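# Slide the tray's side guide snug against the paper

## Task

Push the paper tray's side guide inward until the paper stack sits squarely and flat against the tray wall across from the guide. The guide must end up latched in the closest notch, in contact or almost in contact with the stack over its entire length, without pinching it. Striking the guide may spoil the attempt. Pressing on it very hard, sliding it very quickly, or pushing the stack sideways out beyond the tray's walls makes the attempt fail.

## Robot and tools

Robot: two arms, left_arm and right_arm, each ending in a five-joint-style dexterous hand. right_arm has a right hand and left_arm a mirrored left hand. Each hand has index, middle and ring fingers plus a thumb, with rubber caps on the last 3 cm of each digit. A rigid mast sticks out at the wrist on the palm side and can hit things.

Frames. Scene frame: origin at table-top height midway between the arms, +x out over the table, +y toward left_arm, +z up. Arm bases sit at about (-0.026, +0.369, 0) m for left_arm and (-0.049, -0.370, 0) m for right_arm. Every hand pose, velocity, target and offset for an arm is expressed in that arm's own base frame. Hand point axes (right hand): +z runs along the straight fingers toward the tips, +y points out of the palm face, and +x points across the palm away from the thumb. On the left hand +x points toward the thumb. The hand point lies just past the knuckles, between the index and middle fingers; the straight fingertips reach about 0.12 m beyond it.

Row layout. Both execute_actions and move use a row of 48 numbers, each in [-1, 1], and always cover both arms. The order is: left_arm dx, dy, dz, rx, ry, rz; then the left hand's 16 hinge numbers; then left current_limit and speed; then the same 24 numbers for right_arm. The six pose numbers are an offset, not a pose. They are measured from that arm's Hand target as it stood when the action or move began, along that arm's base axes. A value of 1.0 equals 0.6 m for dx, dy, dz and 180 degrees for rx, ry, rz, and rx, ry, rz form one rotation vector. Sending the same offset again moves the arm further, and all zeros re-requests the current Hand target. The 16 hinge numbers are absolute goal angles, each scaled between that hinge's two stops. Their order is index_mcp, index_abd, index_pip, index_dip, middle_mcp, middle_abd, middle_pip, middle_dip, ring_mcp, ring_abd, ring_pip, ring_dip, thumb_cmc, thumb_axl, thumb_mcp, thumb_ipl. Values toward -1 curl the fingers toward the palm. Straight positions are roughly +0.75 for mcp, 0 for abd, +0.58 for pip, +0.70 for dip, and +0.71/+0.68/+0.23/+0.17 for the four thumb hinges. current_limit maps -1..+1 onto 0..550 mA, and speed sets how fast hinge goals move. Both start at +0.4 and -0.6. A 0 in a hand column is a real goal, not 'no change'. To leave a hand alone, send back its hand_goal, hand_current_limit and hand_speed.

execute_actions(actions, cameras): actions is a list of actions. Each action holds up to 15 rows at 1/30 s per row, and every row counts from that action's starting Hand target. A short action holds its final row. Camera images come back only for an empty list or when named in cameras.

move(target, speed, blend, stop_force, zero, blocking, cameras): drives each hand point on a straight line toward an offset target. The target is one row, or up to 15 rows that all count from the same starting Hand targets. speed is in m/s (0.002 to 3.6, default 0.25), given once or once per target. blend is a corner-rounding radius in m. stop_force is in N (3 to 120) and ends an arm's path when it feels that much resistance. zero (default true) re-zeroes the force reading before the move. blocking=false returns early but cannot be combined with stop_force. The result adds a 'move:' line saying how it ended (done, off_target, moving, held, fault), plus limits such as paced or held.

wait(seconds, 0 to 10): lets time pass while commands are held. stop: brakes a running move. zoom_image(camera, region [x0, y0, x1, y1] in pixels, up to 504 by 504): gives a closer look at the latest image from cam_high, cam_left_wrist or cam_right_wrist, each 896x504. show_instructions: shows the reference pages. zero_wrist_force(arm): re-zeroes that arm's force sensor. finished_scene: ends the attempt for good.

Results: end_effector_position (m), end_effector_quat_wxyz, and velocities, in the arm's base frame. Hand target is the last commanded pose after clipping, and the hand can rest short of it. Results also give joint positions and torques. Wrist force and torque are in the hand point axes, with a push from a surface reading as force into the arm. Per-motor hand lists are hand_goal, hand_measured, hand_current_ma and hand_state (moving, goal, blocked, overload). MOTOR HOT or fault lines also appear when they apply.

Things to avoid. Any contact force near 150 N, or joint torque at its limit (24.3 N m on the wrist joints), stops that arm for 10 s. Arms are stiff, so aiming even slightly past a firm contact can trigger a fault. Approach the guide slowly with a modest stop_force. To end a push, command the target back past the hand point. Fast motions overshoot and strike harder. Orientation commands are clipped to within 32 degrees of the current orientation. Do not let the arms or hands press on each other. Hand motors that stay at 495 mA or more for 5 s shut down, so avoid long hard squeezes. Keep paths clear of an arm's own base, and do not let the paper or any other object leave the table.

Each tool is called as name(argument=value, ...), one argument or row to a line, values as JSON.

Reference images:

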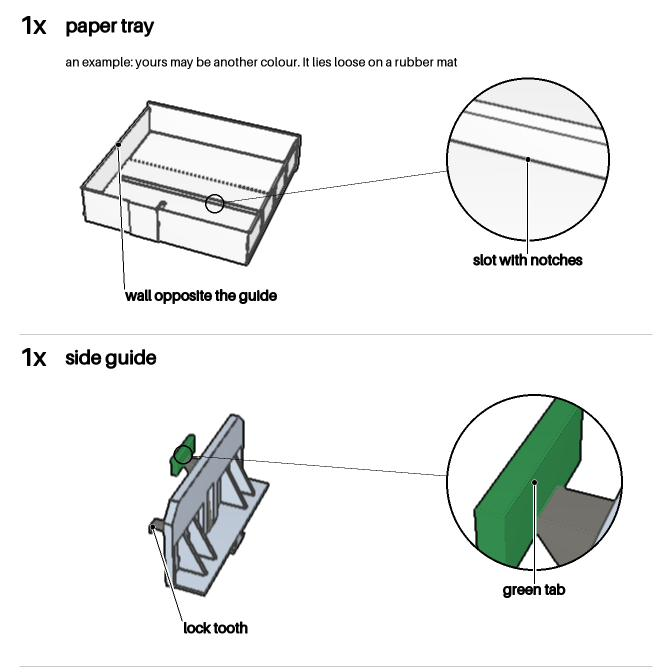

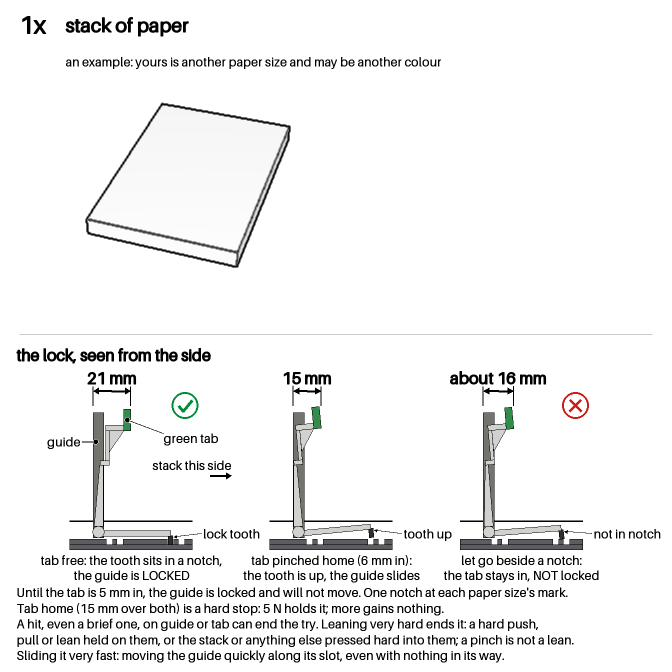

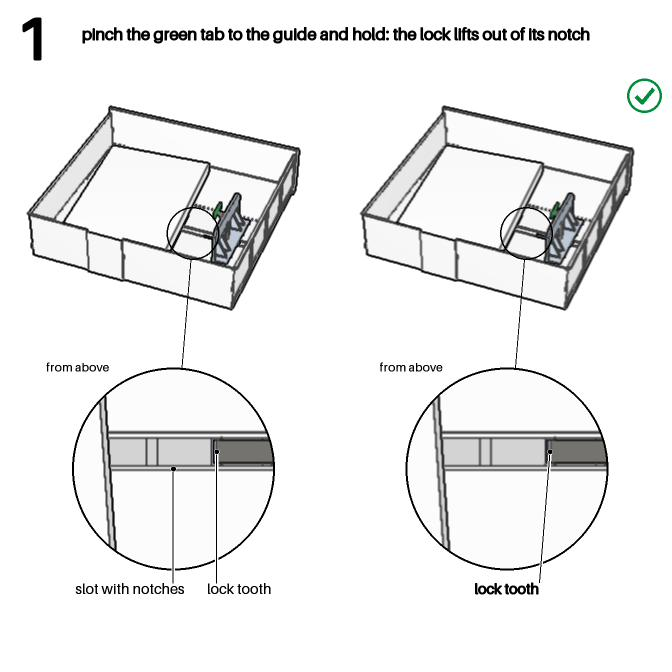

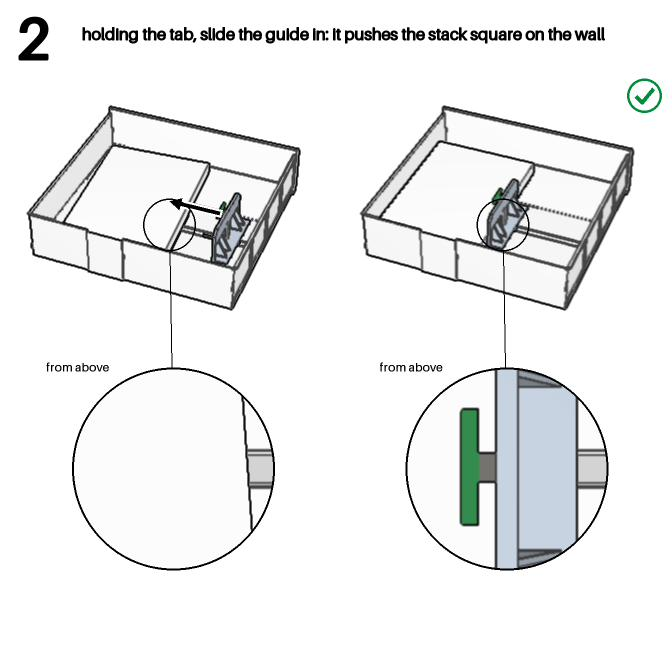

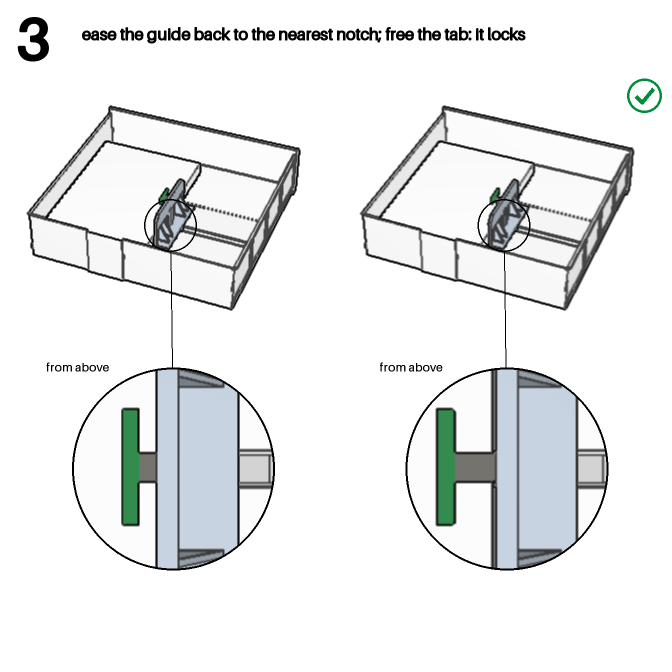

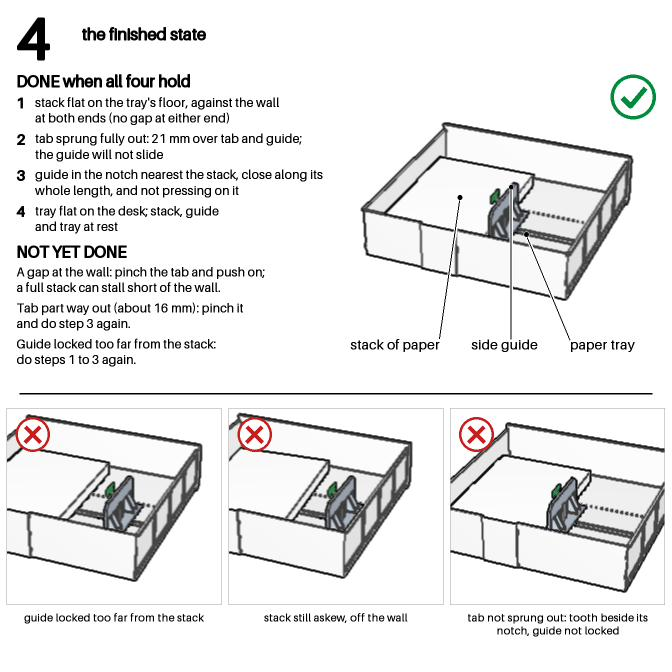

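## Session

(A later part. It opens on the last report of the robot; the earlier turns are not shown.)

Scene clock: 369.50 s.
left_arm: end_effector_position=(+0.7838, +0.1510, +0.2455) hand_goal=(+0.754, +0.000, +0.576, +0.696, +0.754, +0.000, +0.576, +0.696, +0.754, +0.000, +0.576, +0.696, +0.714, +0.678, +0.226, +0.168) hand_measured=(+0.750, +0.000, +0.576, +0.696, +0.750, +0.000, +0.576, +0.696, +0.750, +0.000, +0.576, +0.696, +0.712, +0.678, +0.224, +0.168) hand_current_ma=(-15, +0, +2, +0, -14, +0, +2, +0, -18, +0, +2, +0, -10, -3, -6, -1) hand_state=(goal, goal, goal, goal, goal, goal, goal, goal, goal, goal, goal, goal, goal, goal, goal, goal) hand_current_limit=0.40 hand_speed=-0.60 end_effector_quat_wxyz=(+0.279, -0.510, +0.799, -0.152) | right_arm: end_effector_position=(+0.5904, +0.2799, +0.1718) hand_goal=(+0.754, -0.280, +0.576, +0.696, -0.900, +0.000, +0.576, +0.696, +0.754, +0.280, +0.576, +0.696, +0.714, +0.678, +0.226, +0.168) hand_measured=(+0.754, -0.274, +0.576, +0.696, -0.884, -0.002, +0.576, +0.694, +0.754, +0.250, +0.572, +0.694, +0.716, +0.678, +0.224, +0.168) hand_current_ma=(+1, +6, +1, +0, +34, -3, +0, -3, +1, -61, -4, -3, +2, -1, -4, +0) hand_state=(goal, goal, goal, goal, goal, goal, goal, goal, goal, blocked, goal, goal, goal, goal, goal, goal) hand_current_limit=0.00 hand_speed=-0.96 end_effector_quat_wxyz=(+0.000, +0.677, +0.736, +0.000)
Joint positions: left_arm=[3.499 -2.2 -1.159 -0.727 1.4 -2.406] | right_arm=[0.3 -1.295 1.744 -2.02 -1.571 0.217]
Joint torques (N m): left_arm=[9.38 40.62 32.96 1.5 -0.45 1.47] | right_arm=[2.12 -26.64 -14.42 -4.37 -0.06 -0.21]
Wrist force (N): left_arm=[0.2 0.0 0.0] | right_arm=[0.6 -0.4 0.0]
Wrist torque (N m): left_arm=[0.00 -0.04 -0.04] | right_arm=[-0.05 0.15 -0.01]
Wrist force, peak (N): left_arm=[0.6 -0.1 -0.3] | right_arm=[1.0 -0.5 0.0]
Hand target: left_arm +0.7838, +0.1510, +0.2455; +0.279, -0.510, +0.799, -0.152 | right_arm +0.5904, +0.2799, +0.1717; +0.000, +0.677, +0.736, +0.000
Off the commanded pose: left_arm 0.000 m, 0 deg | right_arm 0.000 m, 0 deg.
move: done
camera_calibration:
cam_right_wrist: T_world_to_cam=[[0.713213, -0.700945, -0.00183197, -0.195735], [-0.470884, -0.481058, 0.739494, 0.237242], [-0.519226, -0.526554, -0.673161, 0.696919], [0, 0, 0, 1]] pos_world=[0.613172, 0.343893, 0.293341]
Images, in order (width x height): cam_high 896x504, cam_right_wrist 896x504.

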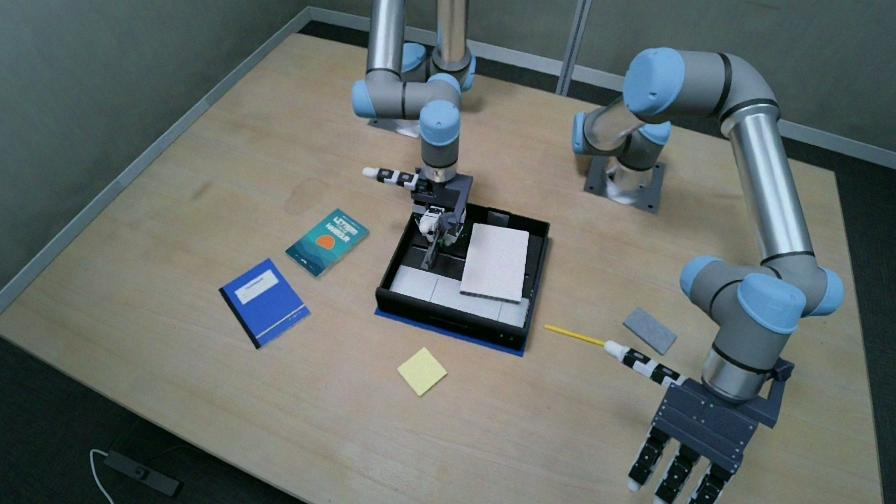

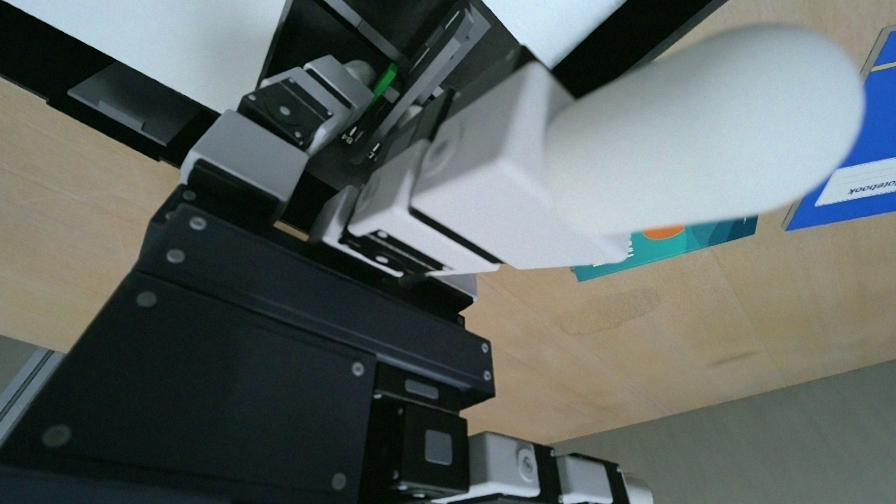

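move(
  target=[0,0,0,0,0,0,0.754,0,0.576,0.696,0.754,0,0.576,0.696,0.754,0,0.576,0.696,0.714,0.678,0.226,0.168,0.4,-0.6,0,0.001,0,0,0,0,0.754,-0.32,0.576,0.696,-0.9,0,0.576,0.696,0.754,0.36,0.576,0.696,0.714,0.678,0.226,0.168,0.4,-0.96],
  cameras=["cam_high","cam_right_wrist"],
  speed=0.02,
)

zoom_image(
  camera="cam_right_wrist",
  region=[330, 0, 510, 200],
)

zoom_image(
  camera="cam_high",
  region=[410, 205, 480, 285],
)

Scene clock: 378.57 s.
left_arm: end_effector_position=(+0.7838, +0.1510, +0.2455) hand_goal=(+0.754, +0.000, +0.576, +0.696, +0.754, +0.000, +0.576, +0.696, +0.754, +0.000, +0.576, +0.696, +0.714, +0.678, +0.226, +0.168) hand_measured=(+0.750, +0.000, +0.576, +0.696, +0.750, +0.000, +0.576, +0.696, +0.750, +0.000, +0.576, +0.696, +0.712, +0.678, +0.224, +0.168) hand_current_ma=(-15, +0, +2, +0, -14, +0, +2, +0, -18, +0, +2, +0, -10, -3, -6, -1) hand_state=(goal, goal, goal, goal, goal, goal, goal, goal, goal, goal, goal, goal, goal, goal, goal, goal) hand_current_limit=0.40 hand_speed=-0.60 end_effector_quat_wxyz=(+0.279, -0.510, +0.799, -0.152) | right_arm: end_effector_position=(+0.5904, +0.2805, +0.1717) hand_goal=(+0.754, -0.320, +0.576, +0.696, -0.900, +0.000, +0.576, +0.696, +0.754, +0.360, +0.576, +0.696, +0.714, +0.678, +0.226, +0.168) hand_measured=(+0.754, -0.296, +0.576, +0.696, -0.884, -0.002, +0.576, +0.694, +0.754, +0.262, +0.574, +0.694, +0.716, +0.678, +0.224, +0.168) hand_current_ma=(+0, +44, +1, +0, +34, -3, +0, -3, +0, -280, -3, -3, +2, -1, -4, +0) hand_state=(goal, blocked, goal, goal, goal, goal, goal, goal, goal, blocked, goal, goal, goal, goal, goal, goal) hand_current_limit=0.40 hand_speed=-0.96 end_effector_quat_wxyz=(+0.000, +0.677, +0.736, +0.000)
Joint positions: left_arm=[3.499 -2.2 -1.159 -0.727 1.4 -2.406] | right_arm=[0.301 -1.295 1.743 -2.02 -1.571 0.218]
Joint torques (N m): left_arm=[9.96 40.74 31.48 1.36 -0.48 1.57] | right_arm=[6.36 -27.75 -31.3 -0.66 -0.92 1.08]
Wrist force (N): left_arm=[0.0 0.1 0.0] | right_arm=[-0.2 -0.4 0.6]
Wrist torque (N m): left_arm=[0.01 -0.02 -0.06] | right_arm=[-0.07 -0.02 -0.09]
Wrist force, peak (N): left_arm=[0.3 -0.2 -0.4] | right_arm=[1.4 -0.2 -0.4]
Hand target: left_arm +0.7838, +0.1510, +0.2455; +0.279, -0.510, +0.799, -0.152 | right_arm +0.5904, +0.2805, +0.1717; +0.000, +0.677, +0.736, +0.000
Off the commanded pose: left_arm 0.000 m, 0 deg | right_arm 0.000 m, 0 deg.
move: done
camera_calibration:
cam_right_wrist: T_world_to_cam=[[0.713213, -0.700945, -0.00183197, -0.195314], [-0.470884, -0.481058, 0.739494, 0.237531], [-0.519226, -0.526554, -0.673161, 0.697235], [0, 0, 0, 1]] pos_world=[0.613172, 0.344493, 0.293341]
Images, in order (width x height): cam_high 896x504, cam_right_wrist 896x504.

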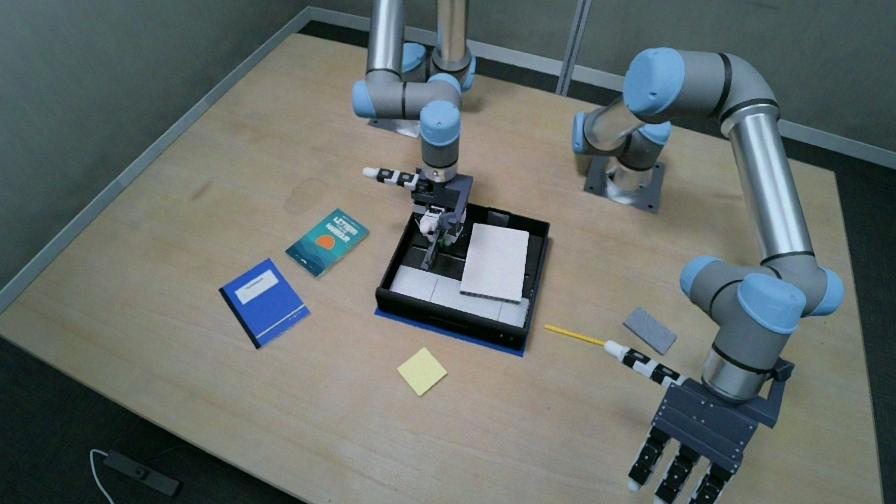

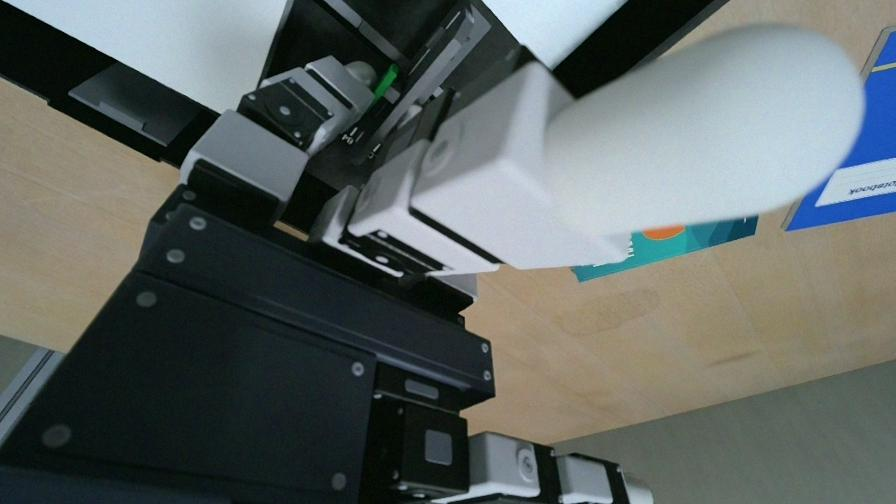

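Scaled by 2.520 from the camera's 896x504 image, which has a finer 1280x720 frame.

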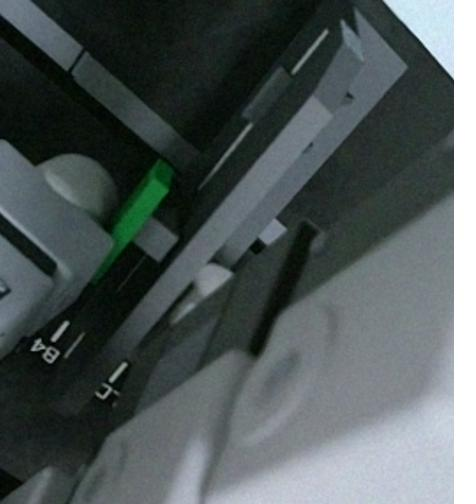

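Scaled by 6.300 from the camera's 896x504 image, which has a finer 1280x720 frame.

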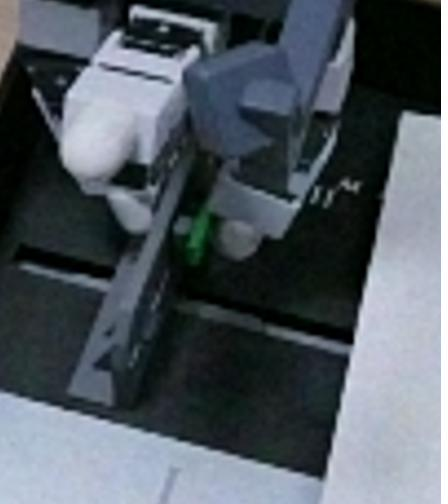

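execute_actions(
  actions=[
    [[0,0,0,0,0,0,0.754,0,0.576,0.696,0.754,0,0.576,0.696,0.754,0,0.576,0.696,0.714,0.678,0.226,0.168,0.4,-0.6,0,0,0,0,0,0,0.754,-0.45,0.576,0.696,-0.88,0,0.576,0.696,0.754,0.45,0.576,0.696,0.714,0.678,0.226,0.168,0.77,-0.94]],
    [[0,0,0,0,0,0,0.754,0,0.576,0.696,0.754,0,0.576,0.696,0.754,0,0.576,0.696,0.714,0.678,0.226,0.168,0.4,-0.6,0,0,0,0,0,0,0.754,-0.45,0.576,0.696,-0.88,0,0.576,0.696,0.754,0.45,0.576,0.696,0.714,0.678,0.226,0.168,0.77,-0.94]],
  ],
  cameras=["cam_high","cam_right_wrist"],
)

zoom_image(
  camera="cam_right_wrist",
  region=[330, 0, 510, 200],
)

zoom_image(
  camera="cam_high",
  region=[410, 205, 480, 285],
)

Scene clock: 452.40 s.
left_arm: end_effector_position=(+0.7838, +0.1510, +0.2455) hand_goal=(+0.754, +0.000, +0.576, +0.696, +0.754, +0.000, +0.576, +0.696, +0.754, +0.000, +0.576, +0.696, +0.714, +0.678, +0.226, +0.168) hand_measured=(+0.750, +0.000, +0.576, +0.696, +0.750, +0.000, +0.576, +0.696, +0.750, +0.000, +0.576, +0.696, +0.712, +0.678, +0.224, +0.168) hand_current_ma=(-15, +0, +2, +0, -14, +0, +2, +0, -18, +0, +2, +0, -10, -3, -6, -1) hand_state=(goal, goal, goal, goal, goal, goal, goal, goal, goal, goal, goal, goal, goal, goal, goal, goal) hand_current_limit=0.40 hand_speed=-0.60 end_effector_quat_wxyz=(+0.279, -0.510, +0.799, -0.152) | right_arm: end_effector_position=(+0.5904, +0.2805, +0.1717) hand_goal=(+0.754, -0.450, +0.576, +0.696, -0.880, +0.000, +0.576, +0.696, +0.754, +0.450, +0.576, +0.696, +0.714, +0.678, +0.226, +0.168) hand_measured=(+0.754, -0.308, +0.576, +0.696, -0.874, -0.002, +0.576, +0.694, +0.754, +0.296, +0.574, +0.694, +0.716, +0.678, +0.224, +0.168) hand_current_ma=(+0, +453, +1, +0, +10, -3, +0, -3, +0, -487, -2, -2, +2, -1, -4, +0) hand_state=(goal, blocked, goal, goal, goal, goal, goal, goal, goal, blocked, goal, goal, goal, goal, goal, goal) hand_current_limit=0.77 hand_speed=-0.94 end_effector_quat_wxyz=(+0.000, +0.677, +0.736, +0.000)
Joint positions: left_arm=[3.499 -2.2 -1.159 -0.727 1.4 -2.406] | right_arm=[0.301 -1.295 1.743 -2.02 -1.571 0.218]
Joint torques (N m): left_arm=[9.74 40.99 30.69 1.5 -0.56 1.63] | right_arm=[4.73 -33.02 -31.07 -2.05 -0.95 1.28]
Wrist force (N): left_arm=[0.4 0.1 0.1] | right_arm=[-0.5 -0.6 4.1]
Wrist torque (N m): left_arm=[-0.01 -0.06 -0.04] | right_arm=[-0.37 -0.11 -0.12]
Wrist force, peak (N): left_arm=[0.6 0.1 0.5] | right_arm=[-0.6 -0.7 4.6]
Hand target: left_arm +0.7838, +0.1510, +0.2455; +0.279, -0.510, +0.799, -0.152 | right_arm +0.5904, +0.2805, +0.1717; +0.000, +0.677, +0.736, +0.000
Off the commanded pose: left_arm 0.000 m, 0 deg | right_arm 0.000 m, 0 deg.
camera_calibration:
cam_right_wrist: T_world_to_cam=[[0.713176, -0.700982, -0.0018803, -0.195265], [-0.470859, -0.481034, 0.739526, 0.237498], [-0.519299, -0.526527, -0.673126, 0.69726], [0, 0, 0, 1]] pos_world=[0.613172, 0.344493, 0.293341]
Images, in order (width x height): cam_high 896x504, cam_right_wrist 896x504.

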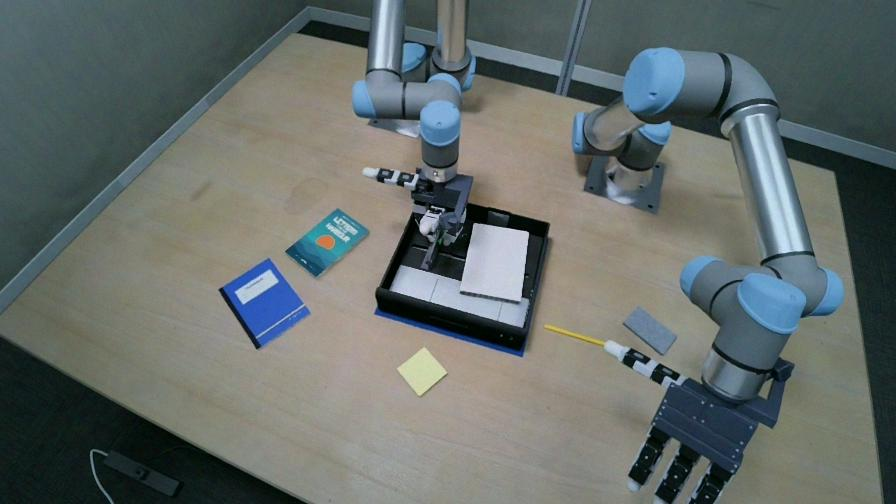

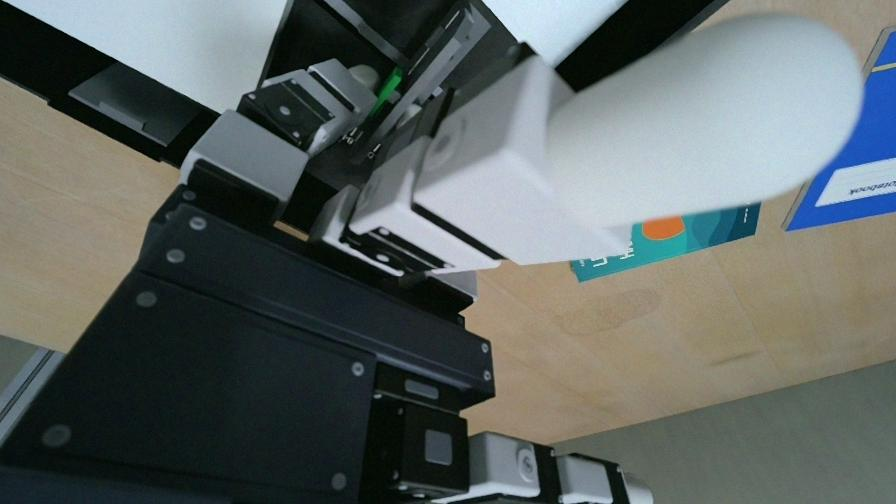

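Scaled by 2.520 from the camera's 896x504 image, which has a finer 1280x720 frame.

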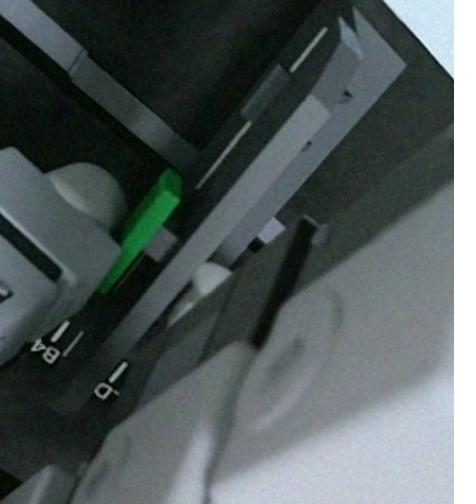

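Scaled by 6.300 from the camera's 896x504 image, which has a finer 1280x720 frame.

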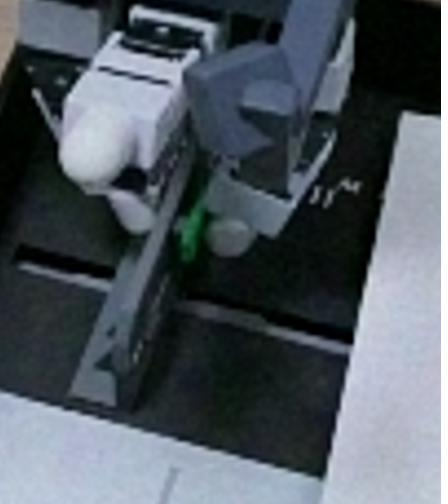

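move(
  target=[0,0,0,0,0,0,0.754,0,0.576,0.696,0.754,0,0.576,0.696,0.754,0,0.576,0.696,0.714,0.678,0.226,0.168,0.4,-0.6,0,0,0,0,0,0,0.754,-0.18,0.576,0.696,-0.88,0,0.576,0.696,0.754,0.18,0.576,0.696,0.714,0.678,0.226,0.168,0.77,-0.92],
  speed=0.02,
)

move(
  target=[0,0,0,0,0,0,0.754,0,0.576,0.696,0.754,0,0.576,0.696,0.754,0,0.576,0.696,0.714,0.678,0.226,0.168,0.4,-0.6,0,0,0.07,0,0,0,0.754,-0.18,0.576,0.696,-0.88,0,0.576,0.696,0.754,0.18,0.576,0.696,0.714,0.678,0.226,0.168,0.77,-0.92],
  speed=0.08,
)

move(
  target=[0,0,0,0,0,0,0.754,0,0.576,0.696,0.754,0,0.576,0.696,0.754,0,0.576,0.696,0.714,0.678,0.226,0.168,0.4,-0.6,0.05,-0.7,0.12,0,0,0,0.754,0,0.576,0.696,0.754,0,0.576,0.696,0.754,0,0.576,0.696,0.714,0.678,0.226,0.168,0.2,-0.6],
  cameras=["cam_high"],
  speed=0.3,
)

zoom_image(
  camera="cam_high",
  region=[400, 190, 560, 350],
)

Scene clock: 471.90 s.
left_arm: end_effector_position=(+0.7838, +0.1510, +0.2455) hand_goal=(+0.754, +0.000, +0.576, +0.696, +0.754, +0.000, +0.576, +0.696, +0.754, +0.000, +0.576, +0.696, +0.714, +0.678, +0.226, +0.168) hand_measured=(+0.750, +0.000, +0.576, +0.696, +0.750, +0.000, +0.576, +0.696, +0.750, +0.000, +0.576, +0.696, +0.712, +0.678, +0.224, +0.168) hand_current_ma=(-15, +0, +2, +0, -14, +0, +2, +0, -18, +0, +2, +0, -10, -3, -6, -1) hand_state=(goal, goal, goal, goal, goal, goal, goal, goal, goal, goal, goal, goal, goal, goal, goal, goal) hand_current_limit=0.40 hand_speed=-0.60 end_effector_quat_wxyz=(+0.279, -0.510, +0.799, -0.152) | right_arm: end_effector_position=(+0.5905, +0.2805, +0.1718) hand_goal=(+0.754, -0.180, +0.576, +0.696, -0.880, +0.000, +0.576, +0.696, +0.754, +0.180, +0.576, +0.696, +0.714, +0.678, +0.226, +0.168) hand_measured=(+0.754, -0.182, +0.576, +0.696, -0.874, -0.002, +0.576, +0.694, +0.754, +0.182, +0.574, +0.694, +0.716, +0.678, +0.224, +0.168) hand_current_ma=(+0, -2, +1, +0, +10, -3, +0, -3, +0, +2, -2, -2, +2, -1, -4, +0) hand_state=(goal, goal, goal, goal, goal, goal, goal, goal, goal, goal, goal, goal, goal, goal, goal, goal) hand_current_limit=0.77 hand_speed=-0.92 end_effector_quat_wxyz=(+0.000, +0.677, +0.736, +0.000)
Joint positions: left_arm=[3.499 -2.2 -1.159 -0.727 1.4 -2.406] | right_arm=[0.301 -1.295 1.743 -2.02 -1.571 0.218]
Joint torques (N m): left_arm=[9.88 41.35 31.06 1.47 -0.49 1.43] | right_arm=[2.25 -43.95 -27.71 -2.97 0.59 1.15]
Wrist force (N): left_arm=[0.1 -0.2 0.0] | right_arm=[-0.2 -0.4 0.2]
Wrist torque (N m): left_arm=[-0.03 -0.02 -0.05] | right_arm=[-0.07 0.04 -0.09]
Wrist force, peak (N): left_arm=[0.5 0.1 0.0] | right_arm=[-0.4 -0.6 4.6]
Hand target: left_arm +0.7838, +0.1510, +0.2455; +0.279, -0.510, +0.799, -0.152 | right_arm +0.5904, +0.2805, +0.1717; +0.000, +0.677, +0.736, +0.000
Off the commanded pose: left_arm 0.000 m, 0 deg | right_arm 0.000 m, 0 deg.
move: done

Scene clock: 473.03 s.
left_arm: end_effector_position=(+0.7838, +0.1510, +0.2455) hand_goal=(+0.754, +0.000, +0.576, +0.696, +0.754, +0.000, +0.576, +0.696, +0.754, +0.000, +0.576, +0.696, +0.714, +0.678, +0.226, +0.168) hand_measured=(+0.750, +0.000, +0.576, +0.696, +0.750, +0.000, +0.576, +0.696, +0.750, +0.000, +0.576, +0.696, +0.712, +0.678, +0.224, +0.168) hand_current_ma=(-15, +0, +2, +0, -14, +0, +2, +0, -18, +0, +2, +0, -10, -3, -6, -1) hand_state=(goal, goal, goal, goal, goal, goal, goal, goal, goal, goal, goal, goal, goal, goal, goal, goal) hand_current_limit=0.40 hand_speed=-0.60 end_effector_quat_wxyz=(+0.279, -0.510, +0.799, -0.152) | right_arm: end_effector_position=(+0.5904, +0.2805, +0.2136) hand_goal=(+0.754, -0.180, +0.576, +0.696, -0.880, +0.000, +0.576, +0.696, +0.754, +0.180, +0.576, +0.696, +0.714, +0.678, +0.226, +0.168) hand_measured=(+0.754, -0.182, +0.576, +0.696, -0.874, -0.002, +0.576, +0.694, +0.754, +0.182, +0.574, +0.694, +0.716, +0.678, +0.224, +0.168) hand_current_ma=(+0, -2, +1, +0, +11, -3, +0, -3, +0, +2, -2, -2, +2, -1, -4, +0) hand_state=(goal, goal, goal, goal, goal, goal, goal, goal, goal, goal, goal, goal, goal, goal, goal, goal) hand_current_limit=0.77 hand_speed=-0.92 end_effector_quat_wxyz=(+0.000, +0.677, +0.736, +0.000)
Joint positions: left_arm=[3.499 -2.2 -1.159 -0.727 1.4 -2.406] | right_arm=[0.301 -1.333 1.677 -1.915 -1.571 0.218]
Joint torques (N m): left_arm=[9.69 42.05 31.91 1.5 -0.34 1.55] | right_arm=[6 -45.43 -31.96 -0.66 -0.3 0.51]
Wrist force (N): left_arm=[0.1 0.2 0.2] | right_arm=[0.0 -0.3 0.3]
Wrist torque (N m): left_arm=[0.01 -0.02 -0.06] | right_arm=[-0.07 0.01 -0.08]
Wrist force, peak (N): left_arm=[0.4 0.2 0.0] | right_arm=[-0.3 -0.6 0.6]
Hand target: left_arm +0.7838, +0.1510, +0.2455; +0.279, -0.510, +0.799, -0.152 | right_arm +0.5904, +0.2805, +0.2137; +0.000, +0.677, +0.736, +0.000
Off the commanded pose: left_arm 0.000 m, 0 deg | right_arm 0.000 m, 0 deg.
move: done

Scene clock: 475.27 s.
left_arm: end_effector_position=(+0.7838, +0.1510, +0.2455) hand_goal=(+0.754, +0.000, +0.576, +0.696, +0.754, +0.000, +0.576, +0.696, +0.754, +0.000, +0.576, +0.696, +0.714, +0.678, +0.226, +0.168) hand_measured=(+0.750, +0.000, +0.576, +0.696, +0.750, +0.000, +0.576, +0.696, +0.750, +0.000, +0.576, +0.696, +0.712, +0.678, +0.224, +0.168) hand_current_ma=(-15, +0, +2, +0, -14, +0, +2, +0, -18, +0, +2, +0, -10, -3, -6, -1) hand_state=(goal, goal, goal, goal, goal, goal, goal, goal, goal, goal, goal, goal, goal, goal, goal, goal) hand_current_limit=0.40 hand_speed=-0.60 end_effector_quat_wxyz=(+0.279, -0.510, +0.799, -0.152) | right_arm: end_effector_position=(+0.6204, -0.1393, +0.2857) hand_goal=(+0.754, +0.000, +0.576, +0.696, +0.754, +0.000, +0.576, +0.696, +0.754, +0.000, +0.576, +0.696, +0.714, +0.678, +0.226, +0.168) hand_measured=(+0.754, -0.002, +0.576, +0.696, +0.750, -0.002, +0.576, +0.694, +0.754, +0.002, +0.574, +0.694, +0.716, +0.678, +0.224, +0.168) hand_current_ma=(+0, -2, +1, +0, -5, -2, +0, -3, +0, +2, -2, -2, +2, -1, -4, +0) hand_state=(goal, goal, goal, goal, goal, goal, goal, goal, goal, goal, goal, goal, goal, goal, goal, goal) hand_current_limit=0.20 hand_speed=-0.60 end_effector_quat_wxyz=(+0.000, +0.677, +0.736, +0.000)
Joint positions: left_arm=[3.499 -2.2 -1.159 -0.727 1.4 -2.406] | right_arm=[-0.473 -1.463 1.642 -1.75 -1.571 -0.557]
Joint torques (N m): left_arm=[9.53 41.59 32.73 1.47 -0.19 1.58] | right_arm=[-8.43 -21.96 -32.88 -0.54 1.2 -1.33]
Wrist force (N): left_arm=[0.1 -0.2 -0.2] | right_arm=[0.3 -0.3 0.4]
Wrist torque (N m): left_arm=[-0.01 -0.04 -0.05] | right_arm=[-0.12 -0.03 0.03]
Wrist force, peak (N): left_arm=[0.3 -0.3 0.3] | right_arm=[-1.4 -0.5 0.0]
Hand target: left_arm +0.7838, +0.1510, +0.2455; +0.279, -0.510, +0.799, -0.152 | right_arm +0.6204, -0.1395, +0.2857; +0.000, +0.677, +0.736, +0.000
Off the commanded pose: left_arm 0.000 m, 0 deg | right_arm 0.000 m, 0 deg.
move: done
Images, in order (width x height): cam_high 896x504.

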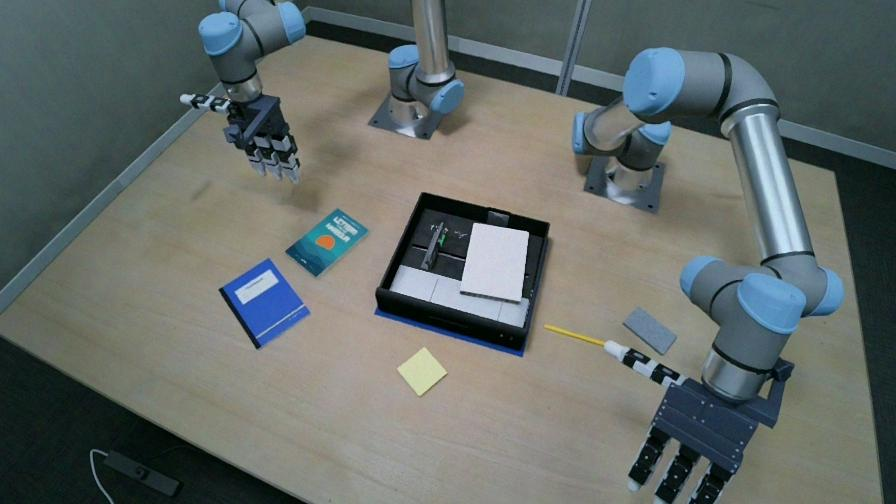

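Scaled by 3.150 from the camera's 896x504 image, which has a finer 1280x720 frame.

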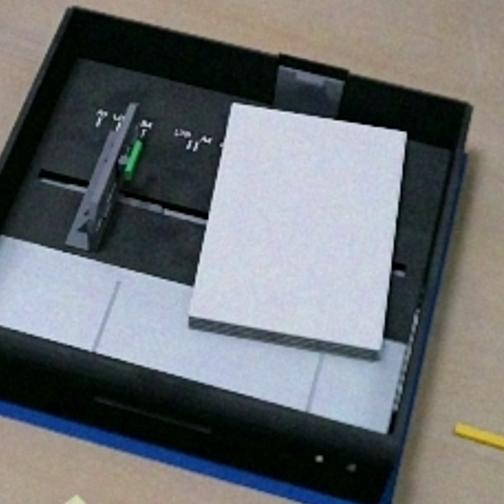

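move(
  target=[-0.3067,-0.585,0.13,-0.1077,-0.1189,0.1238,0.98,0.07,-0.5,0.696,0.98,-0.07,-0.5,0.696,0.98,0,0.576,0.696,0.714,0.678,0.226,0.168,0.4,-0.6,0,0,0,0,0,0,0.754,0,0.576,0.696,0.754,0,0.576,0.696,0.754,0,0.576,0.696,0.714,0.678,0.226,0.168,0.2,-0.6],
  cameras=["cam_high"],
)

Scene clock: 512.57 s.
left_arm: end_effector_position=(+0.5998, -0.1999, +0.3235) hand_goal=(+0.980, +0.070, -0.500, +0.696, +0.980, -0.070, -0.500, +0.696, +0.980, +0.000, +0.576, +0.696, +0.714, +0.678, +0.226, +0.168) hand_measured=(+0.964, +0.068, -0.498, +0.696, +0.966, -0.066, -0.498, +0.696, +0.960, +0.000, +0.576, +0.696, +0.708, +0.678, +0.224, +0.168) hand_current_ma=(-67, -7, +9, +0, -63, +10, +10, +0, -90, +0, +1, +0, -19, -3, -6, -1) hand_state=(goal, goal, goal, goal, goal, goal, goal, goal, blocked, goal, goal, goal, goal, goal, goal, goal) hand_current_limit=0.40 hand_speed=-0.60 end_effector_quat_wxyz=(-0.356, +0.656, -0.585, +0.317) | right_arm: end_effector_position=(+0.6204, -0.1395, +0.2857) hand_goal=(+0.754, +0.000, +0.576, +0.696, +0.754, +0.000, +0.576, +0.696, +0.754, +0.000, +0.576, +0.696, +0.714, +0.678, +0.226, +0.168) hand_measured=(+0.754, -0.002, +0.576, +0.696, +0.750, -0.002, +0.576, +0.694, +0.754, +0.002, +0.574, +0.694, +0.716, +0.678, +0.224, +0.168) hand_current_ma=(+0, -2, +1, +0, -5, -2, +0, -3, +0, +2, -2, -2, +2, -1, -4, +0) hand_state=(goal, goal, goal, goal, goal, goal, goal, goal, goal, goal, goal, goal, goal, goal, goal, goal) hand_current_limit=0.20 hand_speed=-0.60 end_effector_quat_wxyz=(+0.000, +0.677, +0.736, +0.000)
Joint positions: left_arm=[3.01 -1.699 -1.826 -0.207 1.777 -3.277] | right_arm=[-0.474 -1.463 1.641 -1.75 -1.571 -0.557]
Joint torques (N m): left_arm=[-11.38 31.97 12.86 3.71 1.66 -2.76] | right_arm=[-8.44 -20.87 -32.71 -0.4 1.21 -1.37]
Wrist force (N): left_arm=[0.7 -0.1 0.2] | right_arm=[-0.1 -0.2 0.1]
Wrist torque (N m): left_arm=[0.02 0.00 0.18] | right_arm=[-0.09 0.03 -0.01]
Wrist force, peak (N): left_arm=[1.5 0.0 -0.5] | right_arm=[-0.3 -0.6 0.5]
Hand target: left_arm +0.5997, -0.2000, +0.3235; -0.356, +0.656, -0.585, +0.317 | right_arm +0.6204, -0.1395, +0.2857; +0.000, +0.677, +0.736, +0.000
Off the commanded pose: left_arm 0.000 m, 0 deg | right_arm 0.000 m, 0 deg.
move: done
Images, in order (width x height): cam_high 896x504.

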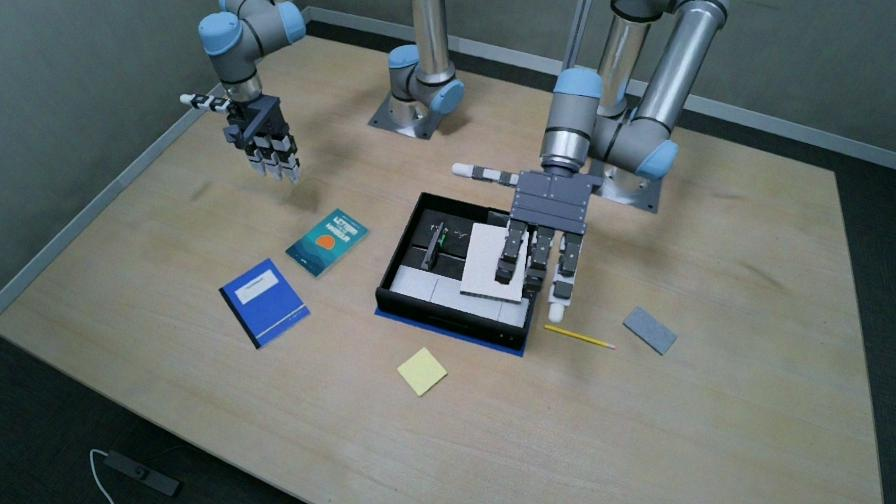

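move(
  target=[-0.321,-0.380,-0.206,0,0,0,0.98,0.07,-0.5,0.696,0.98,-0.07,-0.5,0.696,0.98,0,0.576,0.696,0.714,0.678,0.226,0.168,0.4,-0.6,0,0,0,0,0,0,0.754,0,0.576,0.696,0.754,0,0.576,0.696,0.754,0,0.576,0.696,0.714,0.678,0.226,0.168,0.2,-0.6],
  cameras=["cam_high","cam_left_wrist"],
)

zoom_image(
  camera="cam_high",
  region=[400, 170, 500, 290],
)

Scene clock: 519.10 s.
left_arm: end_effector_position=(+0.4072, -0.4278, +0.2000) hand_goal=(+0.980, +0.070, -0.500, +0.696, +0.980, -0.070, -0.500, +0.696, +0.980, +0.000, +0.576, +0.696, +0.714, +0.678, +0.226, +0.168) hand_measured=(+0.964, +0.068, -0.498, +0.696, +0.966, -0.066, -0.498, +0.696, +0.960, +0.000, +0.576, +0.696, +0.708, +0.678, +0.224, +0.168) hand_current_ma=(-67, -7, +9, +0, -63, +9, +9, +0, -90, +0, +0, +0, -22, -3, -6, -1) hand_state=(goal, goal, goal, goal, goal, goal, goal, goal, blocked, goal, goal, goal, goal, goal, goal, goal) hand_current_limit=0.40 hand_speed=-0.60 end_effector_quat_wxyz=(-0.356, +0.656, -0.585, +0.317) | right_arm: end_effector_position=(+0.6204, -0.1395, +0.2857) hand_goal=(+0.754, +0.000, +0.576, +0.696, +0.754, +0.000, +0.576, +0.696, +0.754, +0.000, +0.576, +0.696, +0.714, +0.678, +0.226, +0.168) hand_measured=(+0.754, -0.002, +0.576, +0.696, +0.750, -0.002, +0.576, +0.694, +0.754, +0.002, +0.574, +0.694, +0.716, +0.678, +0.224, +0.168) hand_current_ma=(+0, -2, +1, +0, -5, -2, +0, -3, +0, +2, -2, -2, +2, -1, -4, +0) hand_state=(goal, goal, goal, goal, goal, goal, goal, goal, goal, goal, goal, goal, goal, goal, goal, goal) hand_current_limit=0.20 hand_speed=-0.60 end_effector_quat_wxyz=(+0.000, +0.677, +0.736, +0.000)
Joint positions: left_arm=[2.394 -1.817 -2.012 -0.098 2.261 -3.708] | right_arm=[-0.474 -1.463 1.641 -1.75 -1.571 -0.557]
Joint torques (N m): left_arm=[-13.01 21.82 27.31 1.18 2.22 -2.77] | right_arm=[-8.01 -20.39 -31.98 -0.61 1.24 -1.52]
Wrist force (N): left_arm=[0.5 -0.1 0.0] | right_arm=[-0.2 -0.2 0.2]
Wrist torque (N m): left_arm=[0.04 0.03 0.16] | right_arm=[-0.10 0.03 -0.01]
Wrist force, peak (N): left_arm=[1.2 0.9 -0.4] | right_arm=[-0.4 -0.5 0.2]
Hand target: left_arm +0.4071, -0.4280, +0.1999; -0.356, +0.656, -0.585, +0.317 | right_arm +0.6204, -0.1395, +0.2857; +0.000, +0.677, +0.736, +0.000
Off the commanded pose: left_arm 0.000 m, 0 deg | right_arm 0.000 m, 0 deg.
move: done
camera_calibration:
cam_left_wrist: T_world_to_cam=[[0.287948, 0.79883, 0.528163, 0.0910433], [-0.308341, -0.444815, 0.840872, -0.284746], [0.906648, -0.404982, 0.118229, -0.44531], [0, 0, 0, 1]] pos_world=[0.289725, -0.37973, 0.243997]
Images, in order (width x height): cam_high 896x504, cam_left_wrist 896x504.

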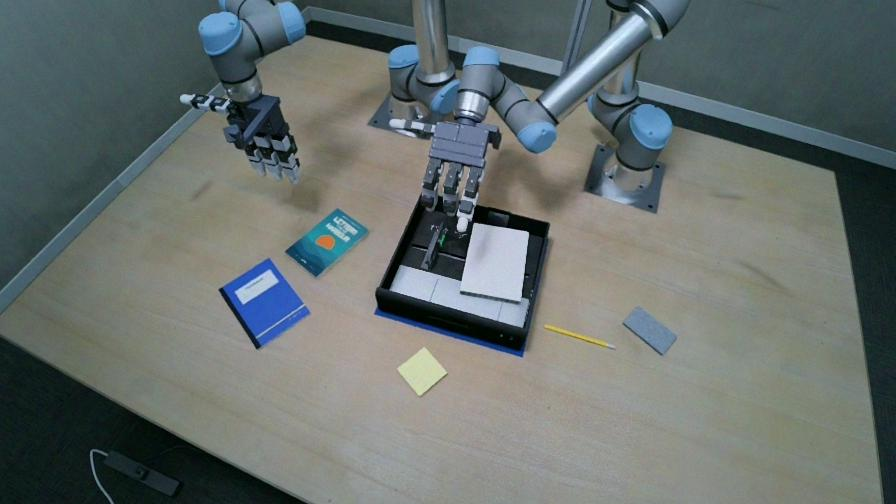

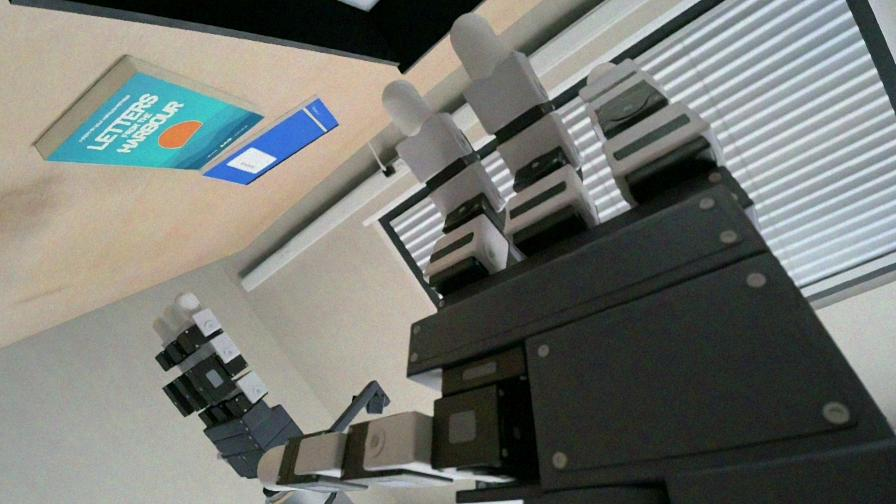

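Scaled by 4.200 from the camera's 896x504 image, which has a finer 1280x720 frame.

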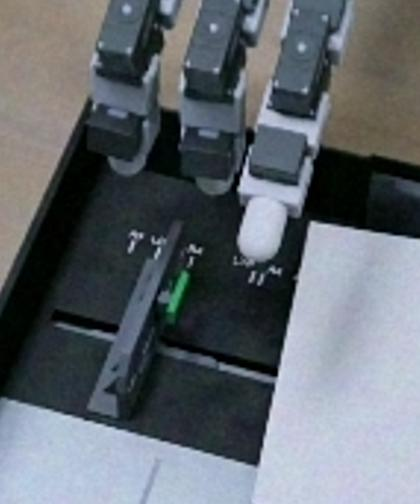

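move(
  target=[-0.002,-0.0023,-0.1358,0,0,0,0.98,0.07,-0.5,0.696,0.98,-0.07,-0.5,0.696,0.98,0,0.576,0.696,0.714,0.678,0.226,0.168,0.4,-0.6,0,0,0,0,0,0,0.754,0,0.576,0.696,0.754,0,0.576,0.696,0.754,0,0.576,0.696,0.714,0.678,0.226,0.168,0.2,-0.6],
  cameras=["cam_high","cam_left_wrist"],
  speed=0.1,
)

zoom_image(
  camera="cam_high",
  region=[410, 195, 480, 275],
)

zoom_image(
  camera="cam_left_wrist",
  region=[300, 0, 600, 150],
)

Scene clock: 531.07 s.
left_arm: end_effector_position=(+0.4059, -0.4293, +0.1185) hand_goal=(+0.980, +0.070, -0.500, +0.696, +0.980, -0.070, -0.500, +0.696, +0.980, +0.000, +0.576, +0.696, +0.714, +0.678, +0.226, +0.168) hand_measured=(+0.964, +0.068, -0.498, +0.696, +0.966, -0.066, -0.498, +0.696, +0.960, +0.000, +0.576, +0.696, +0.708, +0.678, +0.224, +0.168) hand_current_ma=(-67, -7, +9, +0, -63, +9, +9, +0, -90, +0, +0, +0, -22, -3, -6, -1) hand_state=(goal, goal, goal, goal, goal, goal, goal, goal, blocked, goal, goal, goal, goal, goal, goal, goal) hand_current_limit=0.40 hand_speed=-0.60 end_effector_quat_wxyz=(-0.356, +0.656, -0.585, +0.317) | right_arm: end_effector_position=(+0.6204, -0.1395, +0.2857) hand_goal=(+0.754, +0.000, +0.576, +0.696, +0.754, +0.000, +0.576, +0.696, +0.754, +0.000, +0.576, +0.696, +0.714, +0.678, +0.226, +0.168) hand_measured=(+0.754, -0.002, +0.576, +0.696, +0.750, -0.002, +0.576, +0.694, +0.754, +0.002, +0.574, +0.694, +0.716, +0.678, +0.224, +0.168) hand_current_ma=(+0, -2, +1, +0, -5, -2, +0, -3, +0, +2, -2, -2, +2, -1, -4, +0) hand_state=(goal, goal, goal, goal, goal, goal, goal, goal, goal, goal, goal, goal, goal, goal, goal, goal) hand_current_limit=0.20 hand_speed=-0.60 end_effector_quat_wxyz=(+0.000, +0.677, +0.736, +0.000)
Joint positions: left_arm=[2.39 -1.972 -2.078 0.12 2.264 -3.712] | right_arm=[-0.474 -1.463 1.641 -1.75 -1.571 -0.557]
Joint torques (N m): left_arm=[-13.09 25.19 6.42 3.99 2.11 1.63] | right_arm=[-8.34 -21.34 -31.93 -0.61 1.04 -1.57]
Wrist force (N): left_arm=[0.6 -0.1 0.1] | right_arm=[0.0 -0.3 0.3]
Wrist torque (N m): left_arm=[0.02 0.01 0.12] | right_arm=[-0.12 0.00 0.00]
Wrist force, peak (N): left_arm=[0.3 -0.9 -0.1] | right_arm=[-0.5 -0.6 0.3]
Hand target: left_arm +0.4059, -0.4294, +0.1184; -0.356, +0.656, -0.585, +0.317 | right_arm +0.6204, -0.1395, +0.2857; +0.000, +0.677, +0.736, +0.000
Off the commanded pose: left_arm 0.000 m, 0 deg | right_arm 0.000 m, 0 deg.
move: done
camera_calibration:
cam_left_wrist: T_world_to_cam=[[0.287908, 0.798818, 0.528203, 0.135609], [-0.30824, -0.444907, 0.84086, -0.217429], [0.906696, -0.404904, 0.118135, -0.435083], [0, 0, 0, 1]] pos_world=[0.288424, -0.381229, 0.162597]
Images, in order (width x height): cam_high 896x504, cam_left_wrist 896x504.

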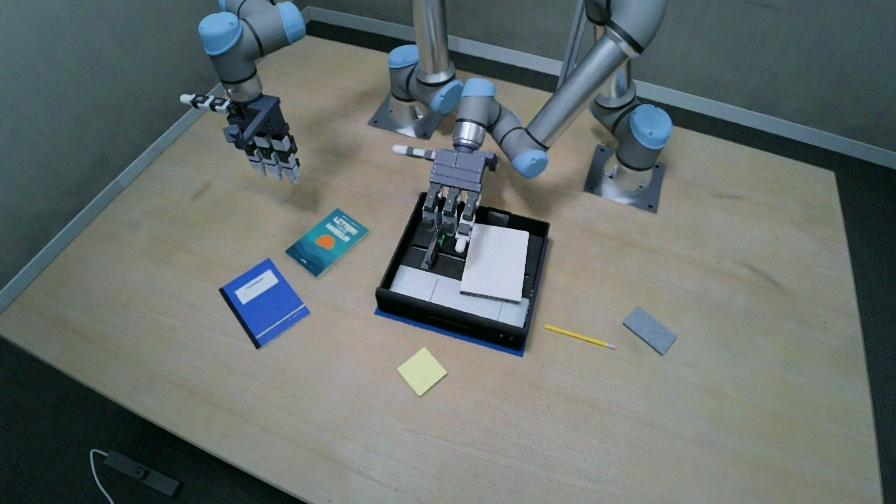

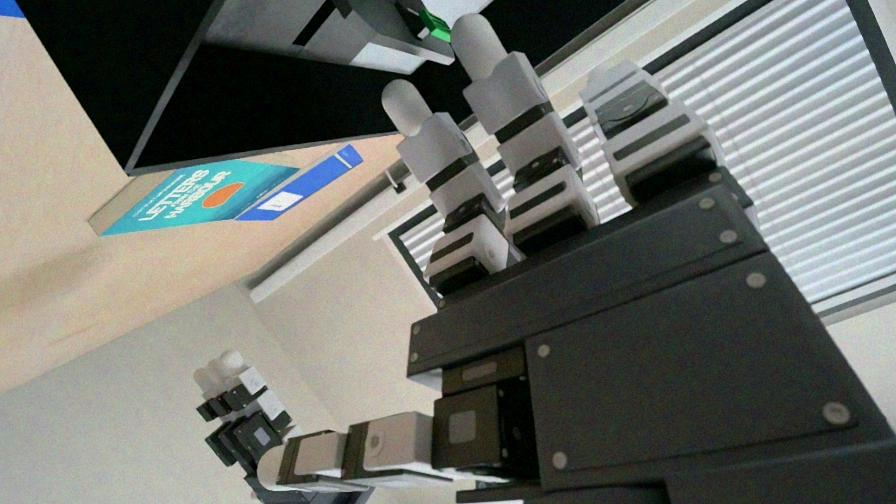

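Scaled by 6.300 from the camera's 896x504 image, which has a finer 1280x720 frame.

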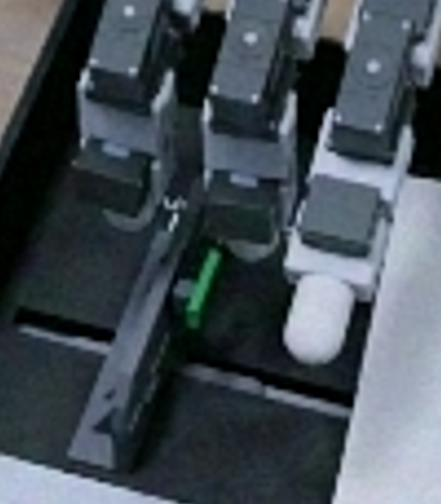

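Scaled by 1.680 from the camera's 896x504 image, which has a finer 1280x720 frame.

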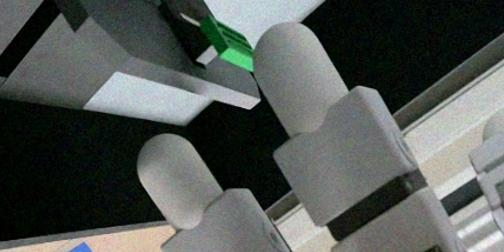

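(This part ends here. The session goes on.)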